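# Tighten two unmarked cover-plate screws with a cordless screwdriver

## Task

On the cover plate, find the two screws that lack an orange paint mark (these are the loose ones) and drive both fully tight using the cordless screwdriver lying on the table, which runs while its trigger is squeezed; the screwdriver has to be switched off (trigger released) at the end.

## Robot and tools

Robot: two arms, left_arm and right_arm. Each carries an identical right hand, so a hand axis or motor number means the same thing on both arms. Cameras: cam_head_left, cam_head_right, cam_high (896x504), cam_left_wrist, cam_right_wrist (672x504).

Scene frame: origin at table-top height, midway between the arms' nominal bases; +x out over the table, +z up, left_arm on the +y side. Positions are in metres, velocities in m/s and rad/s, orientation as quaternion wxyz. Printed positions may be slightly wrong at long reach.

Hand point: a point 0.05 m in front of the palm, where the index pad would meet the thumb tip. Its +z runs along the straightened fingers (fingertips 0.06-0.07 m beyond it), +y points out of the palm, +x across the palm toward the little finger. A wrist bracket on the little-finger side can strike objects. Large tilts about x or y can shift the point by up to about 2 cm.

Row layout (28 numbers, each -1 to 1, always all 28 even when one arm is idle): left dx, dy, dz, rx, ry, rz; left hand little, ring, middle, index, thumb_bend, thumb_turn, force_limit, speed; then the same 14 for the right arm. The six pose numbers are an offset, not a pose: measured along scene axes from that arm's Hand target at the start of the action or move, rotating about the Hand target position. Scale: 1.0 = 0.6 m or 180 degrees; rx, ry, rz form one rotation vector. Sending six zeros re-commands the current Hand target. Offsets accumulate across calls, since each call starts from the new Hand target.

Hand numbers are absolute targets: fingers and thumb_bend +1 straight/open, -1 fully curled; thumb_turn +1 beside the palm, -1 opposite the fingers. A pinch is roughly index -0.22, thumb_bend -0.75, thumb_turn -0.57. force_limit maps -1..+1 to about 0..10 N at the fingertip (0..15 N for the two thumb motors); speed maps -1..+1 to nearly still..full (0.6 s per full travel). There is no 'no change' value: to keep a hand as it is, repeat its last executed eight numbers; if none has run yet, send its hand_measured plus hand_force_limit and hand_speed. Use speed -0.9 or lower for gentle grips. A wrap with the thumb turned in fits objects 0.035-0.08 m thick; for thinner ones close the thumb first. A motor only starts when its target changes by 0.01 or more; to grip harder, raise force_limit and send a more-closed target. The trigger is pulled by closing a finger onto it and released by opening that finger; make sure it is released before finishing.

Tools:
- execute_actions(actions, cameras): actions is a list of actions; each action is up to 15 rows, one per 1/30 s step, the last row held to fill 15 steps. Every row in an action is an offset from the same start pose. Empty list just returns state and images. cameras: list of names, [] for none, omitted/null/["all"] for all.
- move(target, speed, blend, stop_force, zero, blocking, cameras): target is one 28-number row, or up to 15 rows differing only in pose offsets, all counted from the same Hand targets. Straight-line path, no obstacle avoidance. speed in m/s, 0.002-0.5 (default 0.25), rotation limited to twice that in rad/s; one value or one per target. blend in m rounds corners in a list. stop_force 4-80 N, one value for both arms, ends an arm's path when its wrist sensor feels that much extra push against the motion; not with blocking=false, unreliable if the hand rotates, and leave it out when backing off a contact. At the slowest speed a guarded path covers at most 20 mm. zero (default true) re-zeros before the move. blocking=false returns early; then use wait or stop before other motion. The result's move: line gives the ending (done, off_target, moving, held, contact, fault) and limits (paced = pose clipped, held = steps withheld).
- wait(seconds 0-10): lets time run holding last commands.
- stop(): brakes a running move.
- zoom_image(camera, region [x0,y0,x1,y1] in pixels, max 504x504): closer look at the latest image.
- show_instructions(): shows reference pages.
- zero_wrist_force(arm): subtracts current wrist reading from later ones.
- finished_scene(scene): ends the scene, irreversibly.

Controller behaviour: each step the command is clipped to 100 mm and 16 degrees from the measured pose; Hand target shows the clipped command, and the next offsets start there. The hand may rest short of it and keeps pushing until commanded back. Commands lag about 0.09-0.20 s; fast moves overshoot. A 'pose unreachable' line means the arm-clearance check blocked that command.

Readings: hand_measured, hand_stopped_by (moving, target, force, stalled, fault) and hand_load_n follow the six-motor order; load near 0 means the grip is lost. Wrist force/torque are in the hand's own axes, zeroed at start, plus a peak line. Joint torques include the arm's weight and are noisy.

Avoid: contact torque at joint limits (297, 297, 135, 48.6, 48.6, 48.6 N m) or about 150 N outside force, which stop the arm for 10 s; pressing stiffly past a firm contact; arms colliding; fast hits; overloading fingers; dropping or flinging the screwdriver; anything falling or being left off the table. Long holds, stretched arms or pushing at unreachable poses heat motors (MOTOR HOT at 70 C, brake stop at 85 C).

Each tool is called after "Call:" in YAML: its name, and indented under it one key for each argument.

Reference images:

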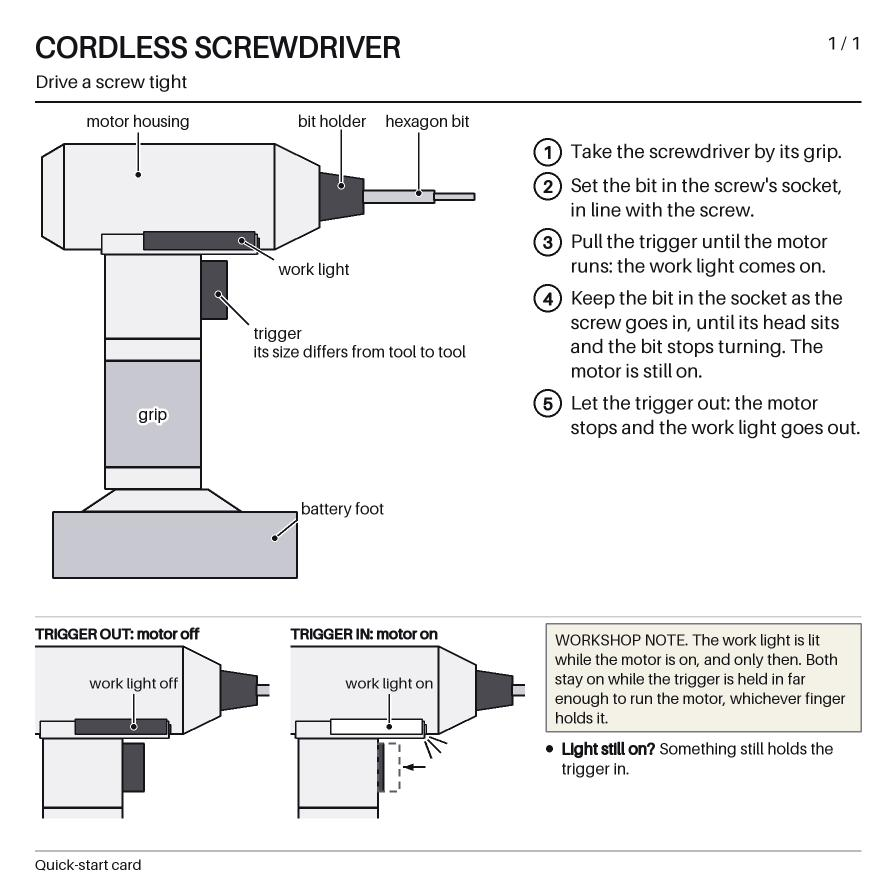

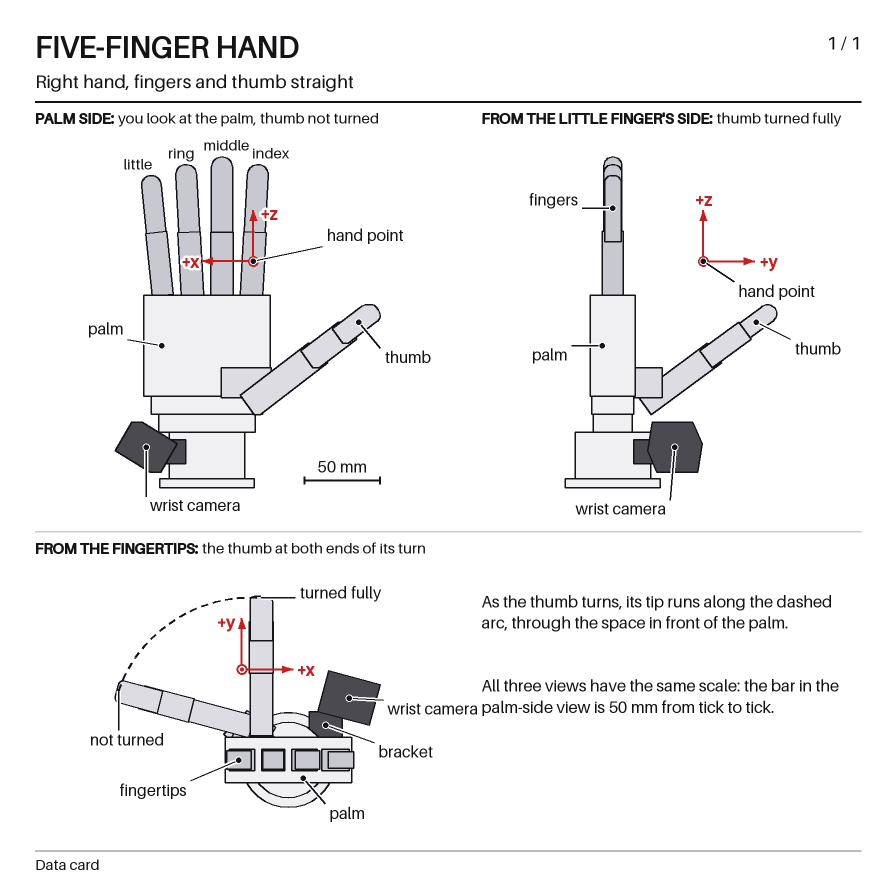

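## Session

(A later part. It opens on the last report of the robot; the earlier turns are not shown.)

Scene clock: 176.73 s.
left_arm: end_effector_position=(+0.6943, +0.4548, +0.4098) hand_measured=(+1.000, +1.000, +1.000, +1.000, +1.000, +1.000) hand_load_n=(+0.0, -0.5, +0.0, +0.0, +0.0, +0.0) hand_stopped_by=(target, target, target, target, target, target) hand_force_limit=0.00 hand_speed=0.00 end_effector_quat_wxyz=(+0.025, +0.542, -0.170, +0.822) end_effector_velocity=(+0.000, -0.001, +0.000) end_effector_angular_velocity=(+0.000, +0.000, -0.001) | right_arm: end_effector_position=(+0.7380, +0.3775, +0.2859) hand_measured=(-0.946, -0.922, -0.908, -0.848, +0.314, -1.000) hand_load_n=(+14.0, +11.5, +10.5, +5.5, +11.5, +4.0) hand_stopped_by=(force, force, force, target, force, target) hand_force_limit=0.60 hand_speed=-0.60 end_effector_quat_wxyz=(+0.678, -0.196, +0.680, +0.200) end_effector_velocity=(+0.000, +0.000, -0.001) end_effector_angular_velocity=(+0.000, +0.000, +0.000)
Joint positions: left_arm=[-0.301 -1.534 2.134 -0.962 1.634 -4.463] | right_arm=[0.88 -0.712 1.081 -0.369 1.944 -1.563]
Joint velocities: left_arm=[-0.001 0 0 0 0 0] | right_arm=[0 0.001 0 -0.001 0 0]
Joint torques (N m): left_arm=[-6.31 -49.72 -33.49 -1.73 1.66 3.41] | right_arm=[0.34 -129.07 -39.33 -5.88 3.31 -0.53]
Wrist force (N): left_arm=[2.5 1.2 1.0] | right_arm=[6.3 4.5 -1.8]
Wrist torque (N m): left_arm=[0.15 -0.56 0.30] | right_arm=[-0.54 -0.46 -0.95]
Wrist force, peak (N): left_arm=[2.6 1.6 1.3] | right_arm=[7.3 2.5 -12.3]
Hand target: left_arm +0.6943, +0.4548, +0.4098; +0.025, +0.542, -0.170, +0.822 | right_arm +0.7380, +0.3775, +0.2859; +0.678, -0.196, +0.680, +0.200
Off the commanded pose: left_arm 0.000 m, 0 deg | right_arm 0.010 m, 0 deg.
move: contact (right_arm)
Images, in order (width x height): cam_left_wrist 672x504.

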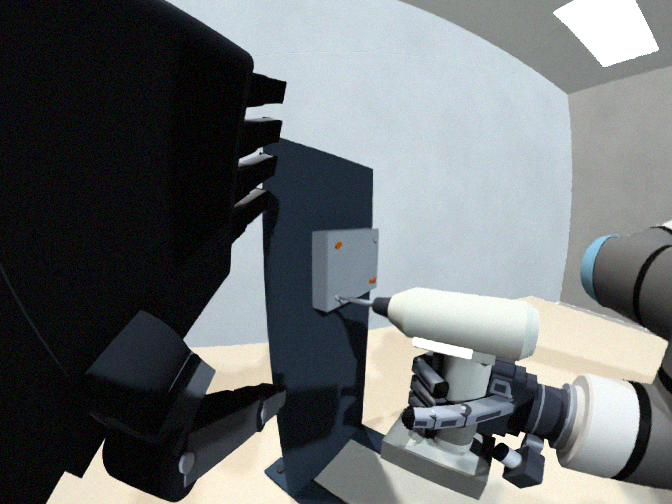

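Call:
wait:
  seconds: 0.3
  cameras: ["cam_left_wrist"]

Call:
zoom_image:
  camera: "cam_left_wrist"
  region: [328, 285, 358, 311]

Scene clock: 177.20 s.
left_arm: end_effector_position=(+0.6943, +0.4548, +0.4098) hand_measured=(+1.000, +1.000, +1.000, +1.000, +1.000, +1.000) hand_load_n=(+0.0, +0.0, +0.0, +0.0, +0.5, +0.5) hand_stopped_by=(target, target, target, target, target, target) hand_force_limit=0.00 hand_speed=0.00 end_effector_quat_wxyz=(+0.025, +0.542, -0.170, +0.822) end_effector_velocity=(+0.000, -0.001, -0.001) end_effector_angular_velocity=(+0.000, +0.001, -0.001) | right_arm: end_effector_position=(+0.7380, +0.3775, +0.2859) hand_measured=(-0.946, -0.922, -0.908, -0.848, +0.314, -1.000) hand_load_n=(+14.5, +11.0, +10.5, +5.5, +11.5, +4.5) hand_stopped_by=(force, force, force, target, force, target) hand_force_limit=0.60 hand_speed=-0.60 end_effector_quat_wxyz=(+0.678, -0.196, +0.680, +0.200) end_effector_velocity=(+0.000, +0.000, +0.000) end_effector_angular_velocity=(-0.001, +0.000, +0.000)
Joint positions: left_arm=[-0.301 -1.534 2.134 -0.962 1.634 -4.463] | right_arm=[0.88 -0.712 1.081 -0.369 1.944 -1.563]
Joint velocities: left_arm=[-0.001 0.001 0 0 0 0] | right_arm=[0 0 0 0 0 0]
Joint torques (N m): left_arm=[-5.58 -50.72 -32.56 -1.31 1.26 2.92] | right_arm=[1.12 -128.84 -40.18 -5.6 3.42 -0.72]
Wrist force (N): left_arm=[2.6 1.2 0.9] | right_arm=[5.8 4.4 -1.2]
Wrist torque (N m): left_arm=[0.14 -0.57 0.31] | right_arm=[-0.59 -0.36 -1.00]
Wrist force, peak (N): left_arm=[2.7 1.5 1.1] | right_arm=[6.3 4.6 -1.5]
Hand target: left_arm +0.6943, +0.4548, +0.4098; +0.025, +0.542, -0.170, +0.822 | right_arm +0.7380, +0.3775, +0.2859; +0.678, -0.196, +0.680, +0.200
Off the commanded pose: left_arm 0.000 m, 0 deg | right_arm 0.010 m, 0 deg.
wait: 0.30 s; at rest from the start
Images, in order (width x height): cam_left_wrist 672x504.

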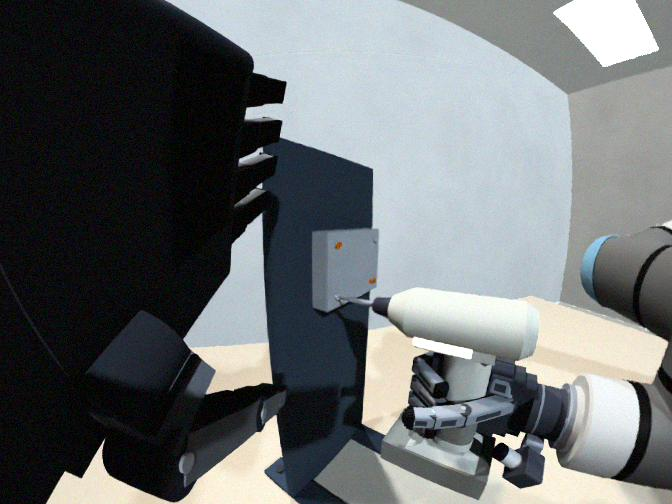

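Scaled by 16.800 from the camera's 672x504 image, which has a finer 960x720 frame.

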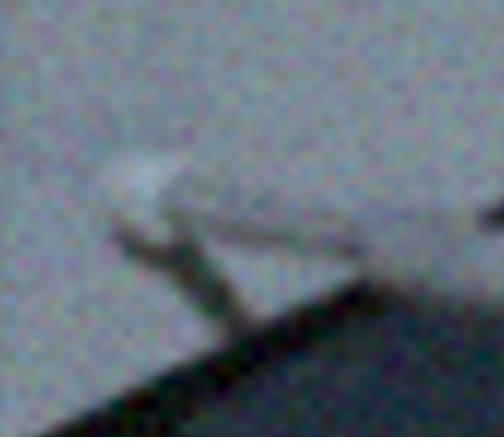

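Call:
move:
  target: [0,0,0,0,0,0,1,1,1,1,1,1,0,0, 0,0,0,0,0,0,-1,-1,-1,-0.4,-1,-1,0.6,-0.4]
  cameras: ["cam_left_wrist"]

Call:
zoom_image:
  camera: "cam_left_wrist"
  region: [310, 270, 510, 440]

Scene clock: 179.23 s.
left_arm: end_effector_position=(+0.6943, +0.4548, +0.4098) hand_measured=(+1.000, +1.000, +1.000, +1.000, +1.000, +1.000) hand_load_n=(-0.5, +0.0, +0.0, +0.0, +0.0, +0.0) hand_stopped_by=(target, target, target, target, target, target) hand_force_limit=0.00 hand_speed=0.00 end_effector_quat_wxyz=(+0.025, +0.542, -0.170, +0.822) end_effector_velocity=(+0.000, +0.000, +0.000) end_effector_angular_velocity=(+0.002, -0.001, +0.000) | right_arm: end_effector_position=(+0.7380, +0.3775, +0.2859) hand_measured=(-0.946, -0.922, -0.908, -0.400, +0.314, -1.000) hand_load_n=(+14.0, +11.5, +11.0, +0.0, +11.5, +4.5) hand_stopped_by=(force, force, force, target, force, target) hand_force_limit=0.60 hand_speed=-0.40 end_effector_quat_wxyz=(+0.678, -0.196, +0.680, +0.200) end_effector_velocity=(+0.000, +0.000, -0.001) end_effector_angular_velocity=(-0.001, +0.001, +0.000)
Joint positions: left_arm=[-0.301 -1.534 2.134 -0.962 1.634 -4.463] | right_arm=[0.88 -0.712 1.081 -0.369 1.944 -1.563]
Joint velocities: left_arm=[0 0.001 0 -0.001 0.001 0.002] | right_arm=[0 0.001 0 0 0 0]
Joint torques (N m): left_arm=[-1.93 -50.52 -27.26 -2 1.32 3.06] | right_arm=[3.26 -126.79 -42.6 -4.16 3.54 -0.41]
Wrist force (N): left_arm=[2.2 1.0 0.6] | right_arm=[5.9 3.3 -4.4]
Wrist torque (N m): left_arm=[0.13 -0.50 0.28] | right_arm=[-0.38 -0.54 -0.12]
Wrist force, peak (N): left_arm=[2.6 1.3 1.1] | right_arm=[6.0 3.5 -4.7]
Hand target: left_arm +0.6943, +0.4548, +0.4098; +0.025, +0.542, -0.170, +0.822 | right_arm +0.7380, +0.3775, +0.2859; +0.678, -0.196, +0.680, +0.200
Off the commanded pose: left_arm 0.000 m, 0 deg | right_arm 0.000 m, 0 deg.
move: done
Images, in order (width x height): cam_left_wrist 672x504.

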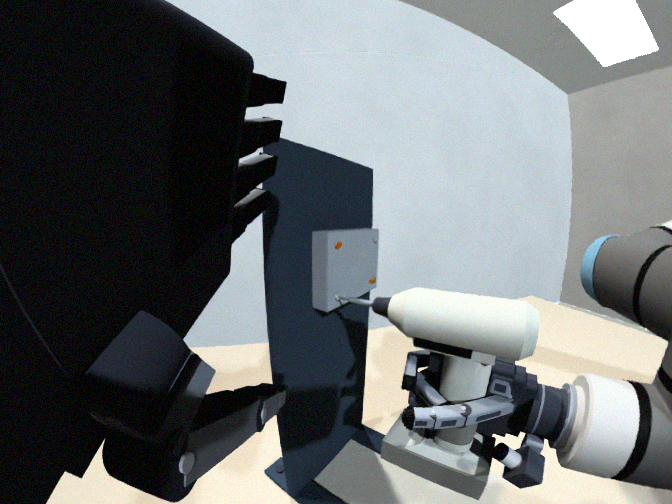

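Scaled by 2.520 from the camera's 672x504 image, which has a finer 960x720 frame.

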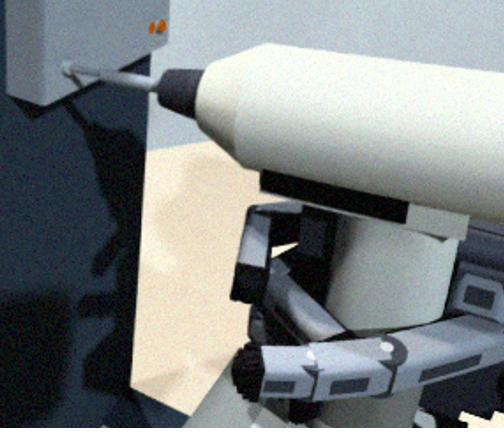

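Call:
move:
  target: [0,0,0,0,0,0,1,1,1,1,1,1,0,0, -0.0417,-0.0272,0,0,0,0,-1,-1,-1,-0.4,-1,-1,0.6,-0.4]
  cameras: ["cam_left_wrist","cam_head_left","cam_high"]
  speed: 0.06

Call:
zoom_image:
  camera: "cam_left_wrist"
  region: [310, 220, 410, 320]

Call:
zoom_image:
  camera: "cam_left_wrist"
  region: [328, 285, 358, 311]

Scene clock: 180.23 s.
left_arm: end_effector_position=(+0.6943, +0.4548, +0.4098) hand_measured=(+1.000, +1.000, +1.000, +1.000, +1.000, +1.000) hand_load_n=(+0.0, +0.0, +0.0, +0.0, +0.0, +0.0) hand_stopped_by=(target, target, target, target, target, target) hand_force_limit=0.00 hand_speed=0.00 end_effector_quat_wxyz=(+0.025, +0.542, -0.170, +0.822) end_effector_velocity=(+0.000, +0.000, +0.000) end_effector_angular_velocity=(+0.000, -0.001, +0.000) | right_arm: end_effector_position=(+0.7209, +0.3661, +0.2902) hand_measured=(-0.700, -0.644, -0.590, -0.400, +0.306, -1.000) hand_load_n=(+5.5, +4.0, +3.0, +4.0, +0.0, -0.5) hand_stopped_by=(force, force, force, target, force, target) hand_force_limit=0.60 hand_speed=-0.40 end_effector_quat_wxyz=(+0.680, -0.194, +0.678, +0.201) end_effector_velocity=(+0.000, +0.000, +0.000) end_effector_angular_velocity=(+0.000, +0.000, +0.000)
Joint positions: left_arm=[-0.301 -1.534 2.134 -0.962 1.634 -4.463] | right_arm=[0.887 -0.745 1.138 -0.398 1.952 -1.563]
Joint velocities: left_arm=[0 0.001 0 -0.001 0 0] | right_arm=[0 0 0 -0.001 0 0]
Joint torques (N m): left_arm=[-1.52 -53.43 -27.13 -1.55 1.64 2.63] | right_arm=[0.48 -112.05 -38.69 -2.5 0.39 -0.32]
Wrist force (N): left_arm=[2.2 1.3 0.7] | right_arm=[1.0 0.8 23.7]
Wrist torque (N m): left_arm=[0.17 -0.50 0.28] | right_arm=[-1.03 -0.11 -0.90]
Wrist force, peak (N): left_arm=[2.7 1.6 0.7] | right_arm=[-62.3 7.2 147.8]
Hand target: left_arm +0.6943, +0.4548, +0.4098; +0.025, +0.542, -0.170, +0.822 | right_arm +0.7209, +0.3661, +0.2902; +0.680, -0.194, +0.678, +0.201
Off the commanded pose: left_arm 0.000 m, 0 deg | right_arm 0.010 m, 0 deg.
FORCE FAULT: contact force on the right arm reached its limit, and that arm stopped. The contact can be on any part of that arm, not only on its tool. That arm's remaining commands of this call were not run. That arm is still stopped at the end of this call. That arm stays stopped for about 10 more seconds. Until then a move that you send moves the other arm only, and its call returns only when the move has ended. Once the stop has ended, the next robot result says so. If the stop ends while you think or write, that arm runs what you send next, counted from its Hand target as the stop leaves it. While its stop runs, an arm, its gripper or tool too, takes no new command. Until it ends, the stop uses up actions while you think or wait. An arm that is not stopped still takes commands.
move: fault (right_arm)
Images, in order (width x height): cam_head_left 896x504, cam_high 896x504, cam_left_wrist 672x504.

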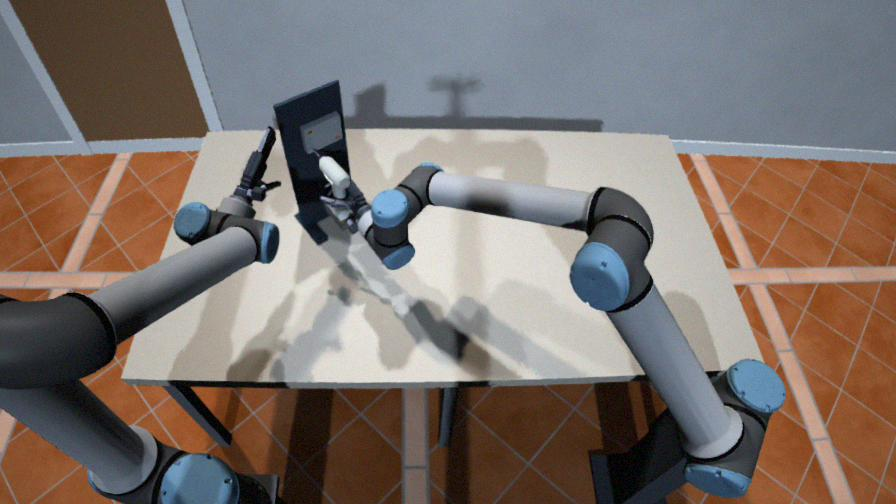

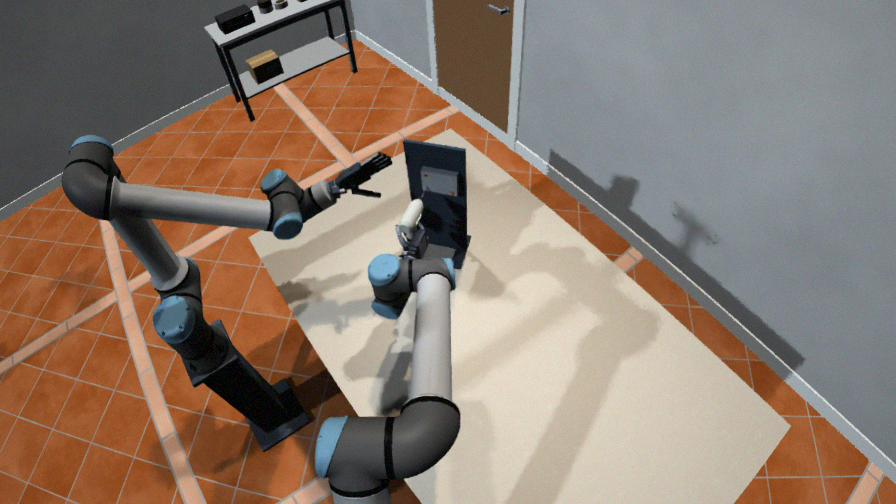

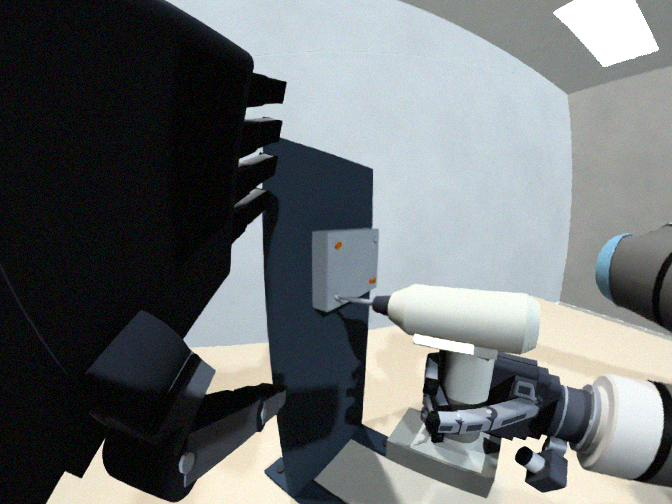

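Scaled by 5.040 from the camera's 672x504 image, which has a finer 960x720 frame.

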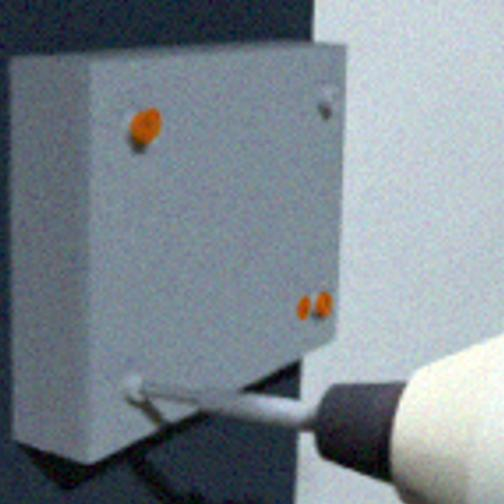

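Scaled by 16.800 from the camera's 672x504 image, which has a finer 960x720 frame.

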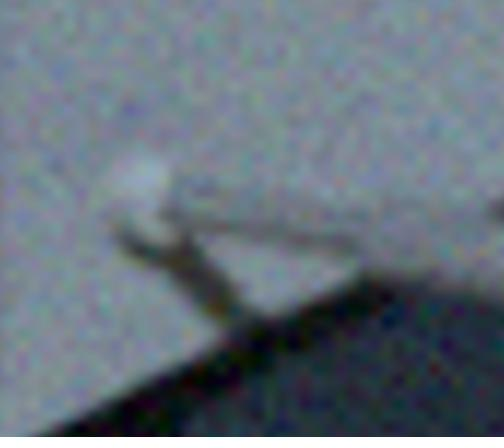

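Call:
wait:
  seconds: 9.5
  cameras: ["cam_left_wrist","cam_right_wrist"]

Call:
zoom_image:
  camera: "cam_left_wrist"
  region: [320, 270, 560, 470]

Scene clock: 190.07 s.
left_arm: end_effector_position=(+0.6943, +0.4548, +0.4098) hand_measured=(+1.000, +1.000, +1.000, +1.000, +1.000, +1.000) hand_load_n=(+0.0, +0.0, +0.0, +0.0, +0.0, +0.0) hand_stopped_by=(target, target, target, target, target, target) hand_force_limit=0.00 hand_speed=0.00 end_effector_quat_wxyz=(+0.025, +0.542, -0.170, +0.822) end_effector_velocity=(+0.000, +0.000, +0.000) end_effector_angular_velocity=(-0.001, +0.001, -0.001) | right_arm: end_effector_position=(+0.7209, +0.3661, +0.2903) hand_measured=(-0.700, -0.644, -0.590, -0.400, +0.306, -1.000) hand_load_n=(+6.0, +4.0, +3.0, +4.0, +0.0, +0.0) hand_stopped_by=(force, force, force, target, force, target) hand_force_limit=0.60 hand_speed=-0.40 end_effector_quat_wxyz=(+0.680, -0.194, +0.678, +0.201) end_effector_velocity=(+0.000, +0.000, -0.001) end_effector_angular_velocity=(-0.001, +0.001, +0.000)
Joint positions: left_arm=[-0.301 -1.534 2.134 -0.962 1.634 -4.463] | right_arm=[0.887 -0.745 1.138 -0.398 1.952 -1.563]
Joint velocities: left_arm=[-0.001 0 0 0 -0.001 -0.001] | right_arm=[0 0.001 0 0.001 0 0]
Joint torques (N m): left_arm=[6.19 -49.4 -27.93 -3.6 1.52 1.76] | right_arm=[1 -111.82 -38.39 -2.46 0.29 -0.12]
Wrist force (N): left_arm=[2.6 1.4 1.0] | right_arm=[0.8 1.4 23.5]
Wrist torque (N m): left_arm=[0.16 -0.56 0.31] | right_arm=[-0.96 -0.12 -0.89]
Wrist force, peak (N): left_arm=[2.8 1.4 1.2] | right_arm=[0.9 0.9 24.2]
Hand target: left_arm +0.6943, +0.4548, +0.4098; +0.025, +0.542, -0.170, +0.822 | right_arm +0.7209, +0.3661, +0.2903; +0.680, -0.194, +0.678, +0.201
Off the commanded pose: left_arm 0.000 m, 0 deg | right_arm 0.010 m, 0 deg.
FORCE FAULT, CONTINUED: the right arm's stop, for the force fault that an earlier result reported, is over. The rest of the stop counts as 19 of the actions that you can send in this scene. During its stop the right arm's controller moved it back a little. That arm now holds where it stands, not its last command. That arm accepts commands again.
wait: 9.50 s; at rest from the start
Images, in order (width x height): cam_left_wrist 672x504, cam_right_wrist 672x504.

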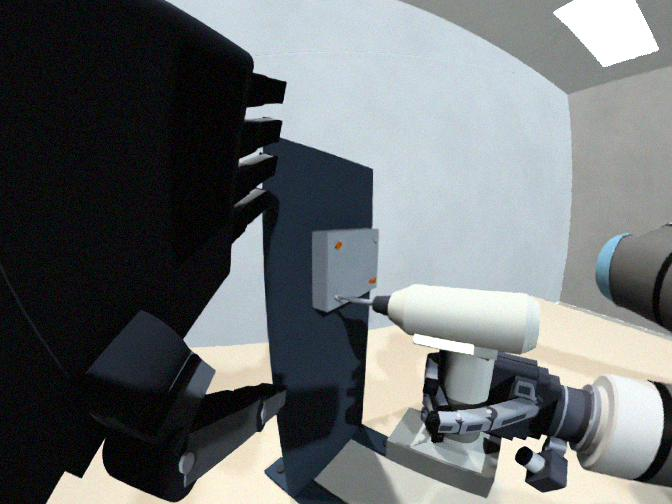

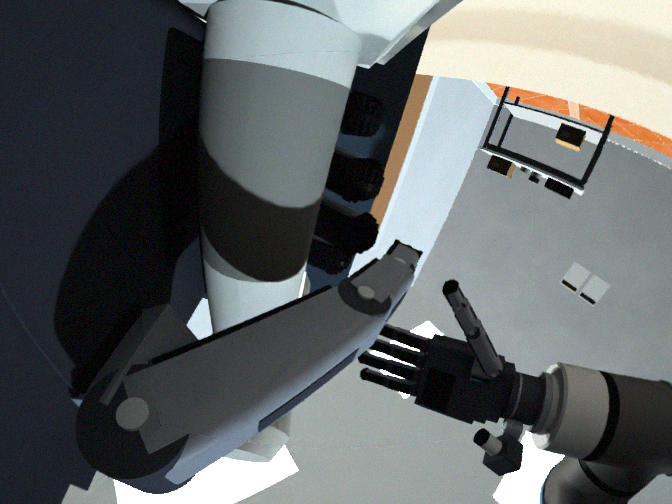

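Scaled by 2.100 from the camera's 672x504 image, which has a finer 960x720 frame.

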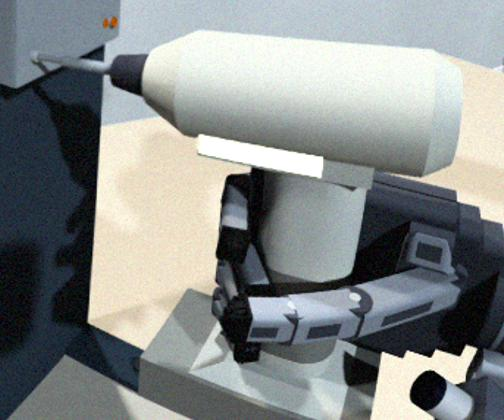

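Call:
move:
  target: [0,0,0,0,0,0,1,1,1,1,1,1,0,0, 0.0255,0.0175,-0.0073,0,0,0,-1,-1,-1,-0.1,-1,-1,0.6,-0.4]
  cameras: ["cam_left_wrist"]
  speed: 0.03
  stop_force: 40

Call:
zoom_image:
  camera: "cam_left_wrist"
  region: [320, 270, 560, 470]

Scene clock: 192.23 s.
left_arm: end_effector_position=(+0.6943, +0.4548, +0.4098) hand_measured=(+1.000, +1.000, +1.000, +1.000, +1.000, +1.000) hand_load_n=(+0.0, +0.0, +0.0, +0.0, +0.0, +0.0) hand_stopped_by=(target, target, target, target, target, target) hand_force_limit=0.00 hand_speed=0.00 end_effector_quat_wxyz=(+0.025, +0.542, -0.170, +0.822) end_effector_velocity=(+0.000, +0.001, +0.000) end_effector_angular_velocity=(+0.000, +0.000, +0.001) | right_arm: end_effector_position=(+0.7362, +0.3766, +0.2859) hand_measured=(-0.702, -0.644, -0.590, -0.100, +0.308, -1.000) hand_load_n=(+0.0, +0.0, +0.5, +0.0, +1.0, -1.0) hand_stopped_by=(force, force, force, target, force, target) hand_force_limit=0.60 hand_speed=-0.40 end_effector_quat_wxyz=(+0.680, -0.194, +0.678, +0.201) end_effector_velocity=(+0.000, +0.000, -0.001) end_effector_angular_velocity=(-0.001, +0.001, +0.000)
Joint positions: left_arm=[-0.301 -1.534 2.134 -0.962 1.634 -4.463] | right_arm=[0.881 -0.715 1.089 -0.38 1.945 -1.563]
Joint velocities: left_arm=[0.001 0 0 0 0 0] | right_arm=[0 0.001 0 0.001 0 0.001]
Joint torques (N m): left_arm=[2.34 -48.56 -29.96 -3.57 1.28 2.2] | right_arm=[14.52 -131.06 -41.49 -6.08 2.14 1.57]
Wrist force (N): left_arm=[1.8 1.2 1.1] | right_arm=[4.3 -0.5 -2.5]
Wrist torque (N m): left_arm=[0.14 -0.45 0.26] | right_arm=[-0.10 0.45 -0.14]
Wrist force, peak (N): left_arm=[2.7 1.6 0.8] | right_arm=[0.8 0.9 24.0]
Hand target: left_arm +0.6943, +0.4548, +0.4098; +0.025, +0.542, -0.170, +0.822 | right_arm +0.7362, +0.3766, +0.2859; +0.680, -0.194, +0.678, +0.201
Off the commanded pose: left_arm 0.000 m, 0 deg | right_arm 0.000 m, 0 deg.
move: done
Images, in order (width x height): cam_left_wrist 672x504.

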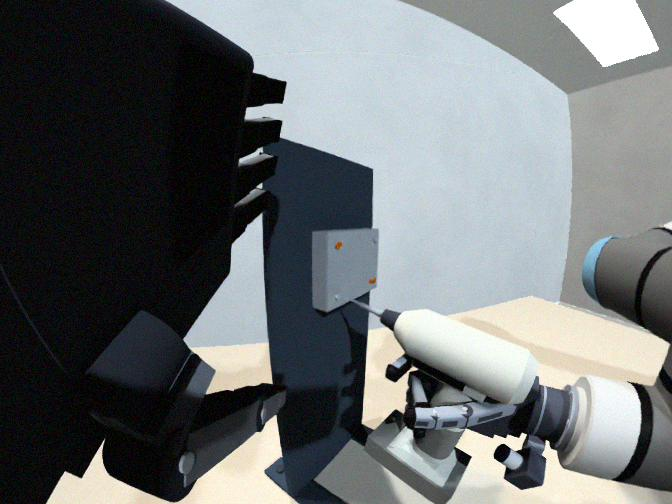

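Scaled by 2.100 from the camera's 672x504 image, which has a finer 960x720 frame.

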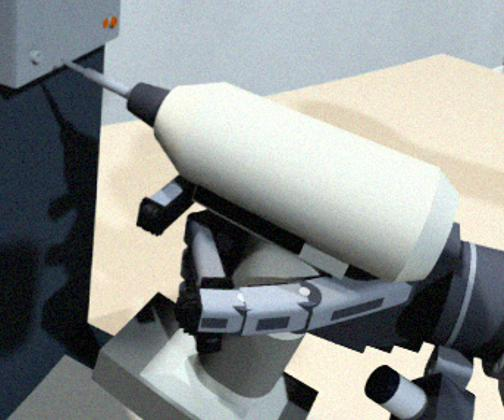

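Call:
move:
  target: [0,0,0,0,0,0,1,1,1,1,1,1,0,0, 0,0,0,0,0,0,-0.98,-0.98,-0.98,-0.1,-0.98,-1,0.5,-0.7]
  cameras: ["cam_left_wrist","cam_right_wrist"]

Call:
zoom_image:
  camera: "cam_left_wrist"
  region: [320, 270, 560, 470]

Scene clock: 193.43 s.
left_arm: end_effector_position=(+0.6943, +0.4548, +0.4098) hand_measured=(+1.000, +1.000, +1.000, +1.000, +1.000, +1.000) hand_load_n=(+0.0, +0.0, +0.0, +0.0, +0.0, +0.0) hand_stopped_by=(target, target, target, target, target, target) hand_force_limit=0.00 hand_speed=0.00 end_effector_quat_wxyz=(+0.025, +0.542, -0.170, +0.822) end_effector_velocity=(+0.000, -0.001, +0.000) end_effector_angular_velocity=(-0.001, +0.000, -0.001) | right_arm: end_effector_position=(+0.7362, +0.3766, +0.2859) hand_measured=(-0.798, -0.824, -0.820, -0.100, +0.124, -1.000) hand_load_n=(+4.5, +8.0, +7.5, +0.0, +11.0, +3.0) hand_stopped_by=(force, force, force, target, force, target) hand_force_limit=0.50 hand_speed=-0.70 end_effector_quat_wxyz=(+0.680, -0.194, +0.678, +0.201) end_effector_velocity=(+0.000, +0.000, -0.003) end_effector_angular_velocity=(-0.002, +0.002, +0.000)
Joint positions: left_arm=[-0.301 -1.534 2.134 -0.962 1.634 -4.463] | right_arm=[0.881 -0.715 1.089 -0.38 1.945 -1.563]
Joint velocities: left_arm=[-0.001 0 0 -0.001 0 -0.001] | right_arm=[0 0.003 0 0 0 0]
Joint torques (N m): left_arm=[7.74 -45.91 -29.91 -3.81 0.91 2] | right_arm=[13.02 -130.07 -43.24 -5.09 2.05 1.66]
Wrist force (N): left_arm=[2.0 1.4 1.0] | right_arm=[4.4 -0.6 -2.3]
Wrist torque (N m): left_arm=[0.17 -0.47 0.27] | right_arm=[-0.12 0.40 -0.13]
Wrist force, peak (N): left_arm=[2.6 1.3 0.9] | right_arm=[4.7 -0.3 -2.8]
Hand target: left_arm +0.6943, +0.4548, +0.4098; +0.025, +0.542, -0.170, +0.822 | right_arm +0.7362, +0.3766, +0.2859; +0.680, -0.194, +0.678, +0.201
Off the commanded pose: left_arm 0.000 m, 0 deg | right_arm 0.000 m, 0 deg.
move: done
Images, in order (width x height): cam_left_wrist 672x504, cam_right_wrist 672x504.

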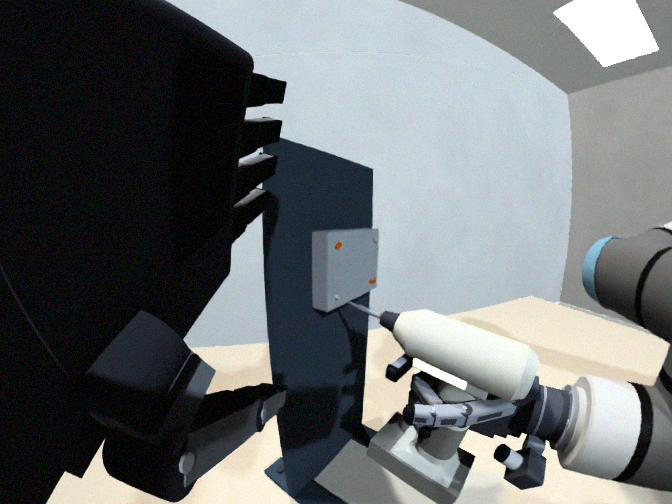

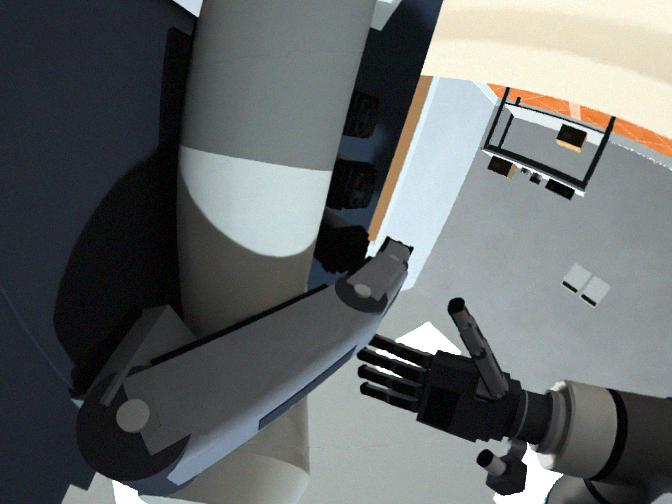

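Scaled by 2.100 from the camera's 672x504 image, which has a finer 960x720 frame.

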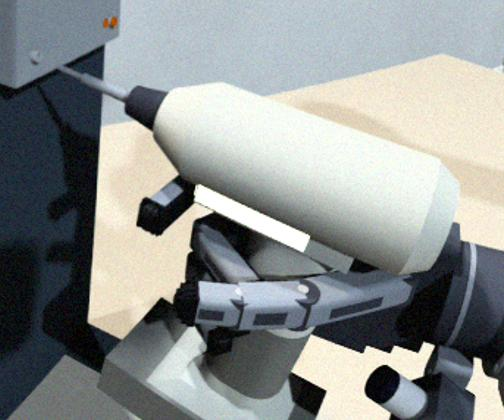

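Call:
move:
  target: [0,0,0,0,0,0,1,1,1,1,1,1,0,0, -0.18,-0.118,0.02,-0.044,0.071,0,-0.98,-0.98,-0.98,-0.1,-0.98,-1,0.5,-0.7]
  speed: 0.1

Call:
zoom_image:
  camera: "cam_left_wrist"
  region: [310, 220, 410, 320]

Call:
zoom_image:
  camera: "cam_left_wrist"
  region: [400, 250, 672, 504]

Scene clock: 195.40 s.
left_arm: end_effector_position=(+0.6943, +0.4548, +0.4098) hand_measured=(+1.000, +1.000, +1.000, +1.000, +1.000, +1.000) hand_load_n=(+0.0, +0.0, +0.0, +0.0, +0.0, +0.0) hand_stopped_by=(target, target, target, target, target, target) hand_force_limit=0.00 hand_speed=0.00 end_effector_quat_wxyz=(+0.025, +0.542, -0.170, +0.822) end_effector_velocity=(+0.000, +0.000, +0.000) end_effector_angular_velocity=(-0.001, +0.000, +0.000) | right_arm: end_effector_position=(+0.6281, +0.3057, +0.2977) hand_measured=(-0.798, -0.824, -0.820, -0.100, +0.124, -1.000) hand_load_n=(+4.5, +8.5, +7.0, +0.5, +11.0, +2.5) hand_stopped_by=(force, force, force, target, force, target) hand_force_limit=0.50 hand_speed=-0.70 end_effector_quat_wxyz=(+0.585, -0.217, +0.762, +0.174) end_effector_velocity=(+0.000, +0.000, +0.000) end_effector_angular_velocity=(-0.001, +0.001, +0.000)
Joint positions: left_arm=[-0.301 -1.534 2.134 -0.962 1.634 -4.463] | right_arm=[0.932 -0.89 1.26 -0.089 1.981 -1.444]
Joint velocities: left_arm=[-0.001 0 0 0 -0.001 -0.001] | right_arm=[0 0 0 0.001 -0.001 0]
Joint torques (N m): left_arm=[6.28 -46.88 -28.4 -4.11 1.06 1.75] | right_arm=[-14.83 -109.87 -48.68 -1.97 -0.56 -1.58]
Wrist force (N): left_arm=[2.8 1.0 1.0] | right_arm=[4.2 -0.5 -0.1]
Wrist torque (N m): left_arm=[0.12 -0.59 0.31] | right_arm=[-0.15 0.24 -0.13]
Wrist force, peak (N): left_arm=[2.7 1.6 1.1] | right_arm=[4.7 -0.5 -2.4]
Hand target: left_arm +0.6943, +0.4548, +0.4098; +0.025, +0.542, -0.170, +0.822 | right_arm +0.6282, +0.3056, +0.2978; +0.585, -0.217, +0.762, +0.174
Off the commanded pose: left_arm 0.000 m, 0 deg | right_arm 0.000 m, 0 deg.
move: done

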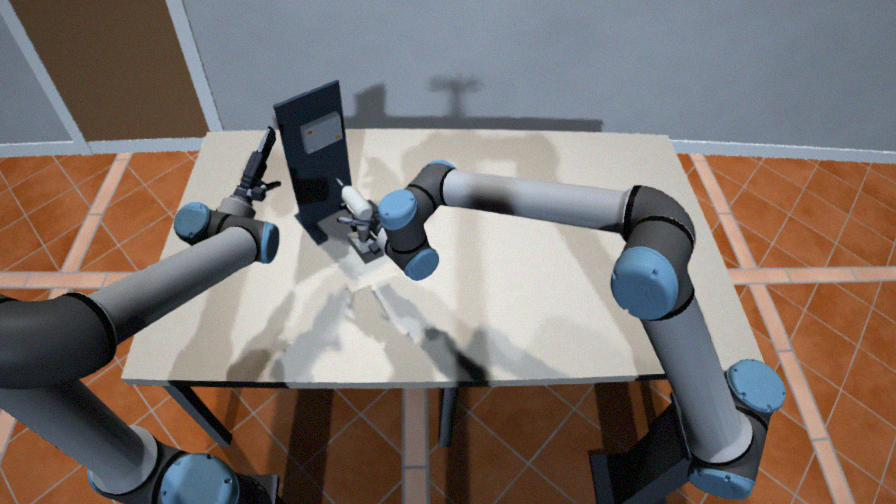

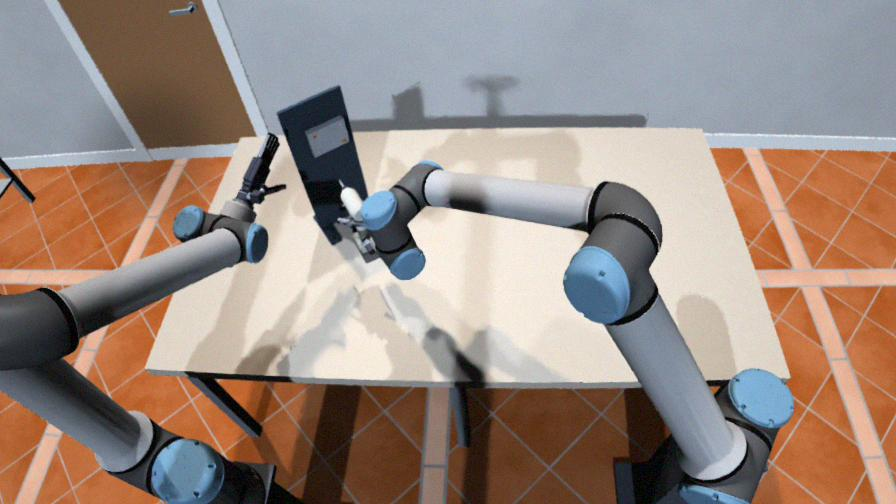

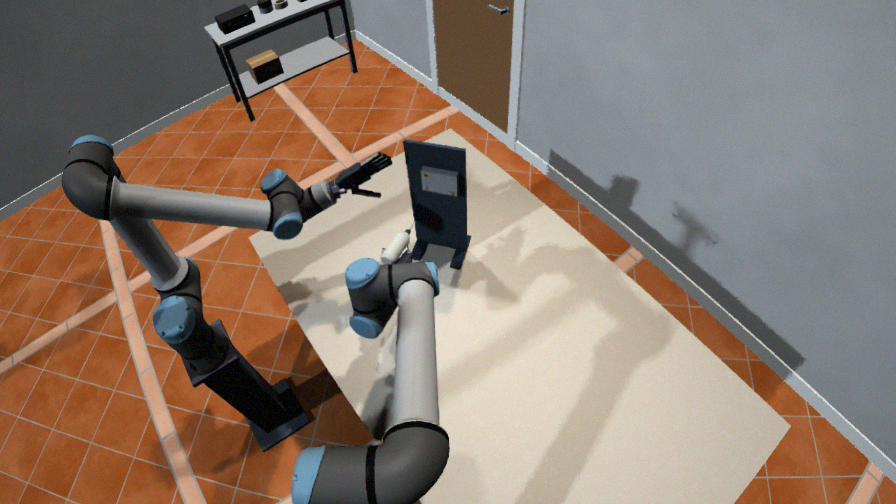

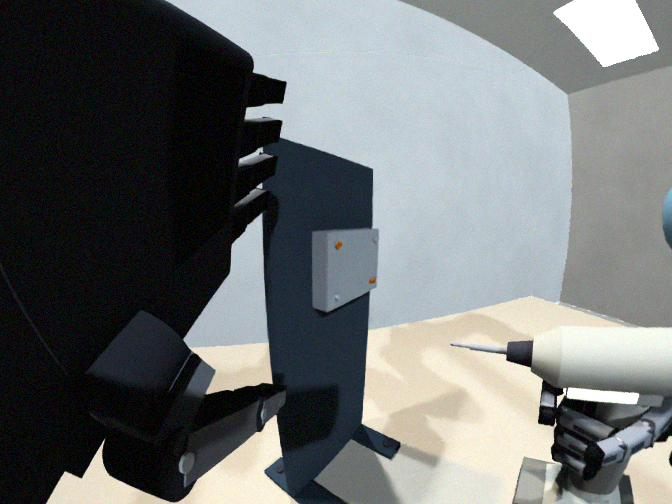

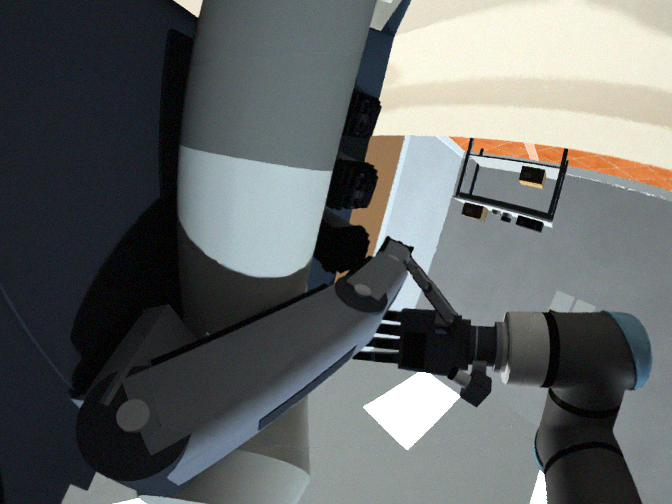

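Scaled by 5.040 from the camera's 672x504 image, which has a finer 960x720 frame.

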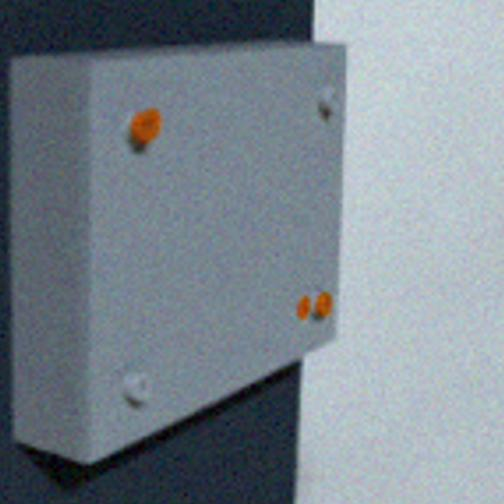

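Scaled by 1.853 from the camera's 672x504 image, which has a finer 960x720 frame.

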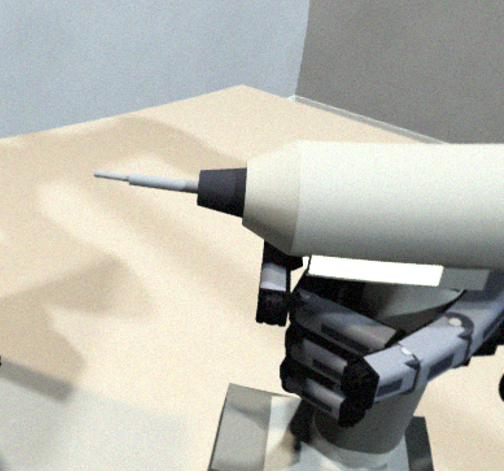

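Call:
move:
  target: [0,0,0,0,0,0,1,1,1,1,1,1,0,0, -0.08,-0.06,-0.13,0,0,0,-0.98,-0.98,-0.98,-0.1,-0.98,-1,0.5,-0.7]
  speed: 0.12
  cameras: ["cam_left_wrist","cam_head_right"]

Call:
zoom_image:
  camera: "cam_head_right"
  region: [280, 150, 460, 330]

Scene clock: 196.90 s.
left_arm: end_effector_position=(+0.6943, +0.4548, +0.4098) hand_measured=(+1.000, +1.000, +1.000, +1.000, +1.000, +1.000) hand_load_n=(+0.0, +0.0, +0.0, +0.0, +0.0, +0.0) hand_stopped_by=(target, target, target, target, target, target) hand_force_limit=0.00 hand_speed=0.00 end_effector_quat_wxyz=(+0.025, +0.542, -0.170, +0.822) end_effector_velocity=(+0.000, +0.000, +0.000) end_effector_angular_velocity=(+0.000, -0.001, -0.001) | right_arm: end_effector_position=(+0.5801, +0.2697, +0.2199) hand_measured=(-0.798, -0.824, -0.820, -0.100, +0.124, -1.000) hand_load_n=(+4.5, +8.5, +7.0, +0.0, +11.0, +2.5) hand_stopped_by=(force, force, force, target, force, target) hand_force_limit=0.50 hand_speed=-0.70 end_effector_quat_wxyz=(+0.585, -0.217, +0.762, +0.174) end_effector_velocity=(+0.000, +0.000, -0.001) end_effector_angular_velocity=(-0.001, +0.001, +0.000)
Joint positions: left_arm=[-0.301 -1.534 2.134 -0.962 1.634 -4.463] | right_arm=[0.957 -0.911 1.447 -0.253 2.005 -1.436]
Joint velocities: left_arm=[0 0 0 0 0 0] | right_arm=[0 0 0 0 -0.001 0]
Joint torques (N m): left_arm=[7.76 -45.66 -30.73 -4.34 0.96 0.95] | right_arm=[-14.24 -105.63 -38.02 -1.05 -1.07 -0.88]
Wrist force (N): left_arm=[2.5 1.1 0.7] | right_arm=[4.1 0.0 -0.1]
Wrist torque (N m): left_arm=[0.14 -0.54 0.30] | right_arm=[-0.07 0.25 -0.12]
Wrist force, peak (N): left_arm=[2.8 1.4 0.9] | right_arm=[6.8 -0.1 -0.8]
Hand target: left_arm +0.6943, +0.4548, +0.4098; +0.025, +0.542, -0.170, +0.822 | right_arm +0.5802, +0.2696, +0.2197; +0.585, -0.217, +0.762, +0.174
Off the commanded pose: left_arm 0.000 m, 0 deg | right_arm 0.000 m, 0 deg.
move: done
Images, in order (width x height): cam_head_right 896x504, cam_left_wrist 672x504.

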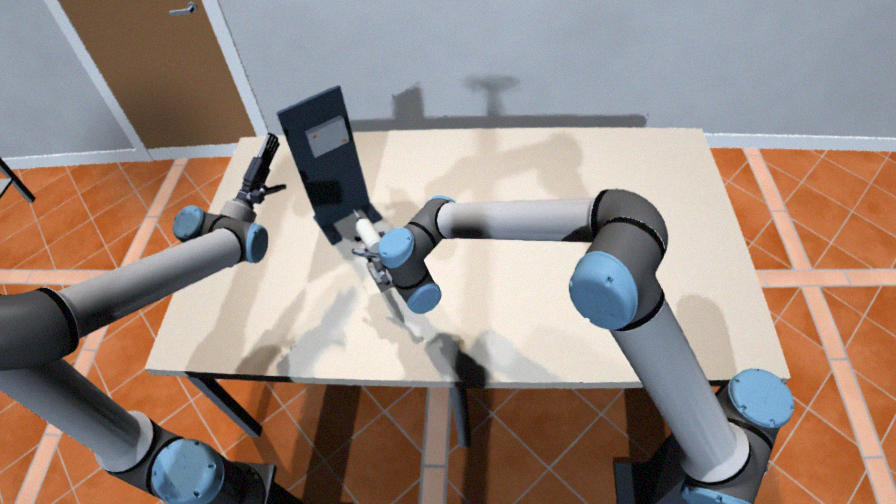

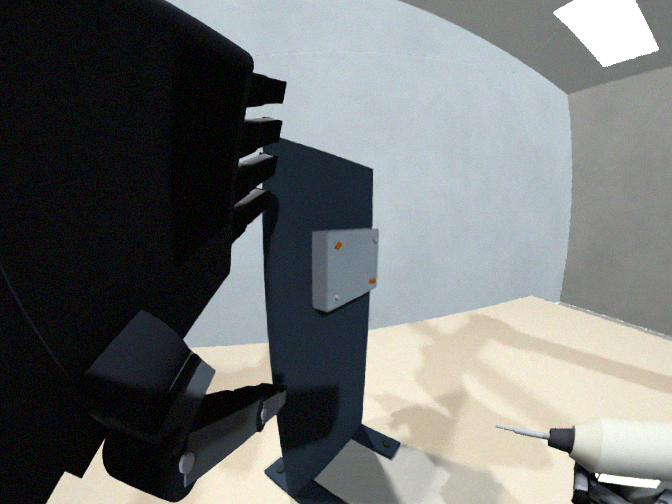

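Scaled by 2.800.

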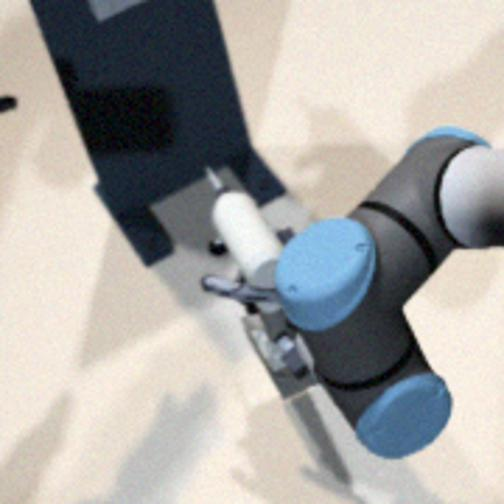

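Call:
move:
  target: [0,0,0,0,0,0,1,1,1,1,1,1,0,0, 0,0,-0.25,0,0,0,-0.98,-0.98,-0.98,-0.1,-0.98,-1,0.5,-0.7]
  speed: 0.03
  stop_force: 5
  cameras: ["cam_head_right"]

Call:
zoom_image:
  camera: "cam_head_right"
  region: [280, 150, 460, 330]

Scene clock: 200.93 s.
left_arm: end_effector_position=(+0.6943, +0.4548, +0.4098) hand_measured=(+1.000, +1.000, +1.000, +1.000, +1.000, +1.000) hand_load_n=(+0.0, +0.0, +0.0, +0.0, +0.0, +0.0) hand_stopped_by=(target, target, target, target, target, target) hand_force_limit=0.00 hand_speed=0.00 end_effector_quat_wxyz=(+0.025, +0.542, -0.170, +0.822) end_effector_velocity=(+0.000, +0.000, +0.000) end_effector_angular_velocity=(-0.001, +0.000, +0.000) | right_arm: end_effector_position=(+0.5802, +0.2697, +0.1400) hand_measured=(-0.798, -0.824, -0.820, -0.100, +0.124, -1.000) hand_load_n=(+4.0, +8.0, +7.5, +0.5, +10.5, +3.0) hand_stopped_by=(force, force, force, target, force, target) hand_force_limit=0.50 hand_speed=-0.70 end_effector_quat_wxyz=(+0.585, -0.217, +0.762, +0.174) end_effector_velocity=(+0.000, +0.000, +0.001) end_effector_angular_velocity=(+0.000, +0.000, +0.000)
Joint positions: left_arm=[-0.301 -1.534 2.134 -0.962 1.634 -4.463] | right_arm=[0.957 -0.838 1.482 -0.36 2.005 -1.436]
Joint velocities: left_arm=[0 0 0 0 0 -0.001] | right_arm=[0 -0.002 0 0.001 0 0]
Joint torques (N m): left_arm=[8.73 -46.92 -33.28 -4.96 0.68 1.57] | right_arm=[8.62 -112.03 -43.79 -4.7 -1 0.49]
Wrist force (N): left_arm=[2.3 1.3 0.8] | right_arm=[4.6 -2.5 0.1]
Wrist torque (N m): left_arm=[0.17 -0.51 0.30] | right_arm=[-0.47 0.16 -0.17]
Wrist force, peak (N): left_arm=[2.6 1.7 0.9] | right_arm=[-20.2 -4.1 -7.7]
Hand target: left_arm +0.6943, +0.4548, +0.4098; +0.025, +0.542, -0.170, +0.822 | right_arm +0.5802, +0.2697, +0.1401; +0.585, -0.217, +0.762, +0.174
Off the commanded pose: left_arm 0.000 m, 0 deg | right_arm 0.070 m, 0 deg.
move: contact (right_arm)
Images, in order (width x height): cam_head_right 896x504.

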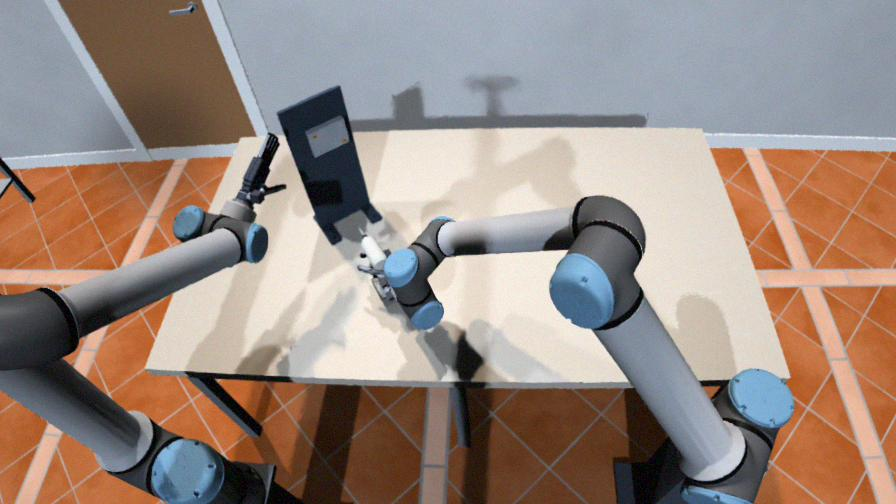

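Scaled by 2.800.

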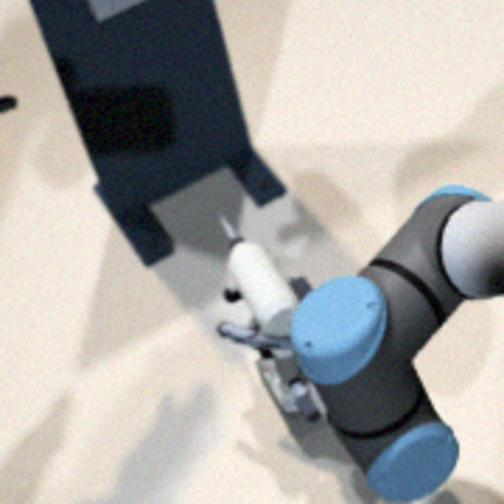

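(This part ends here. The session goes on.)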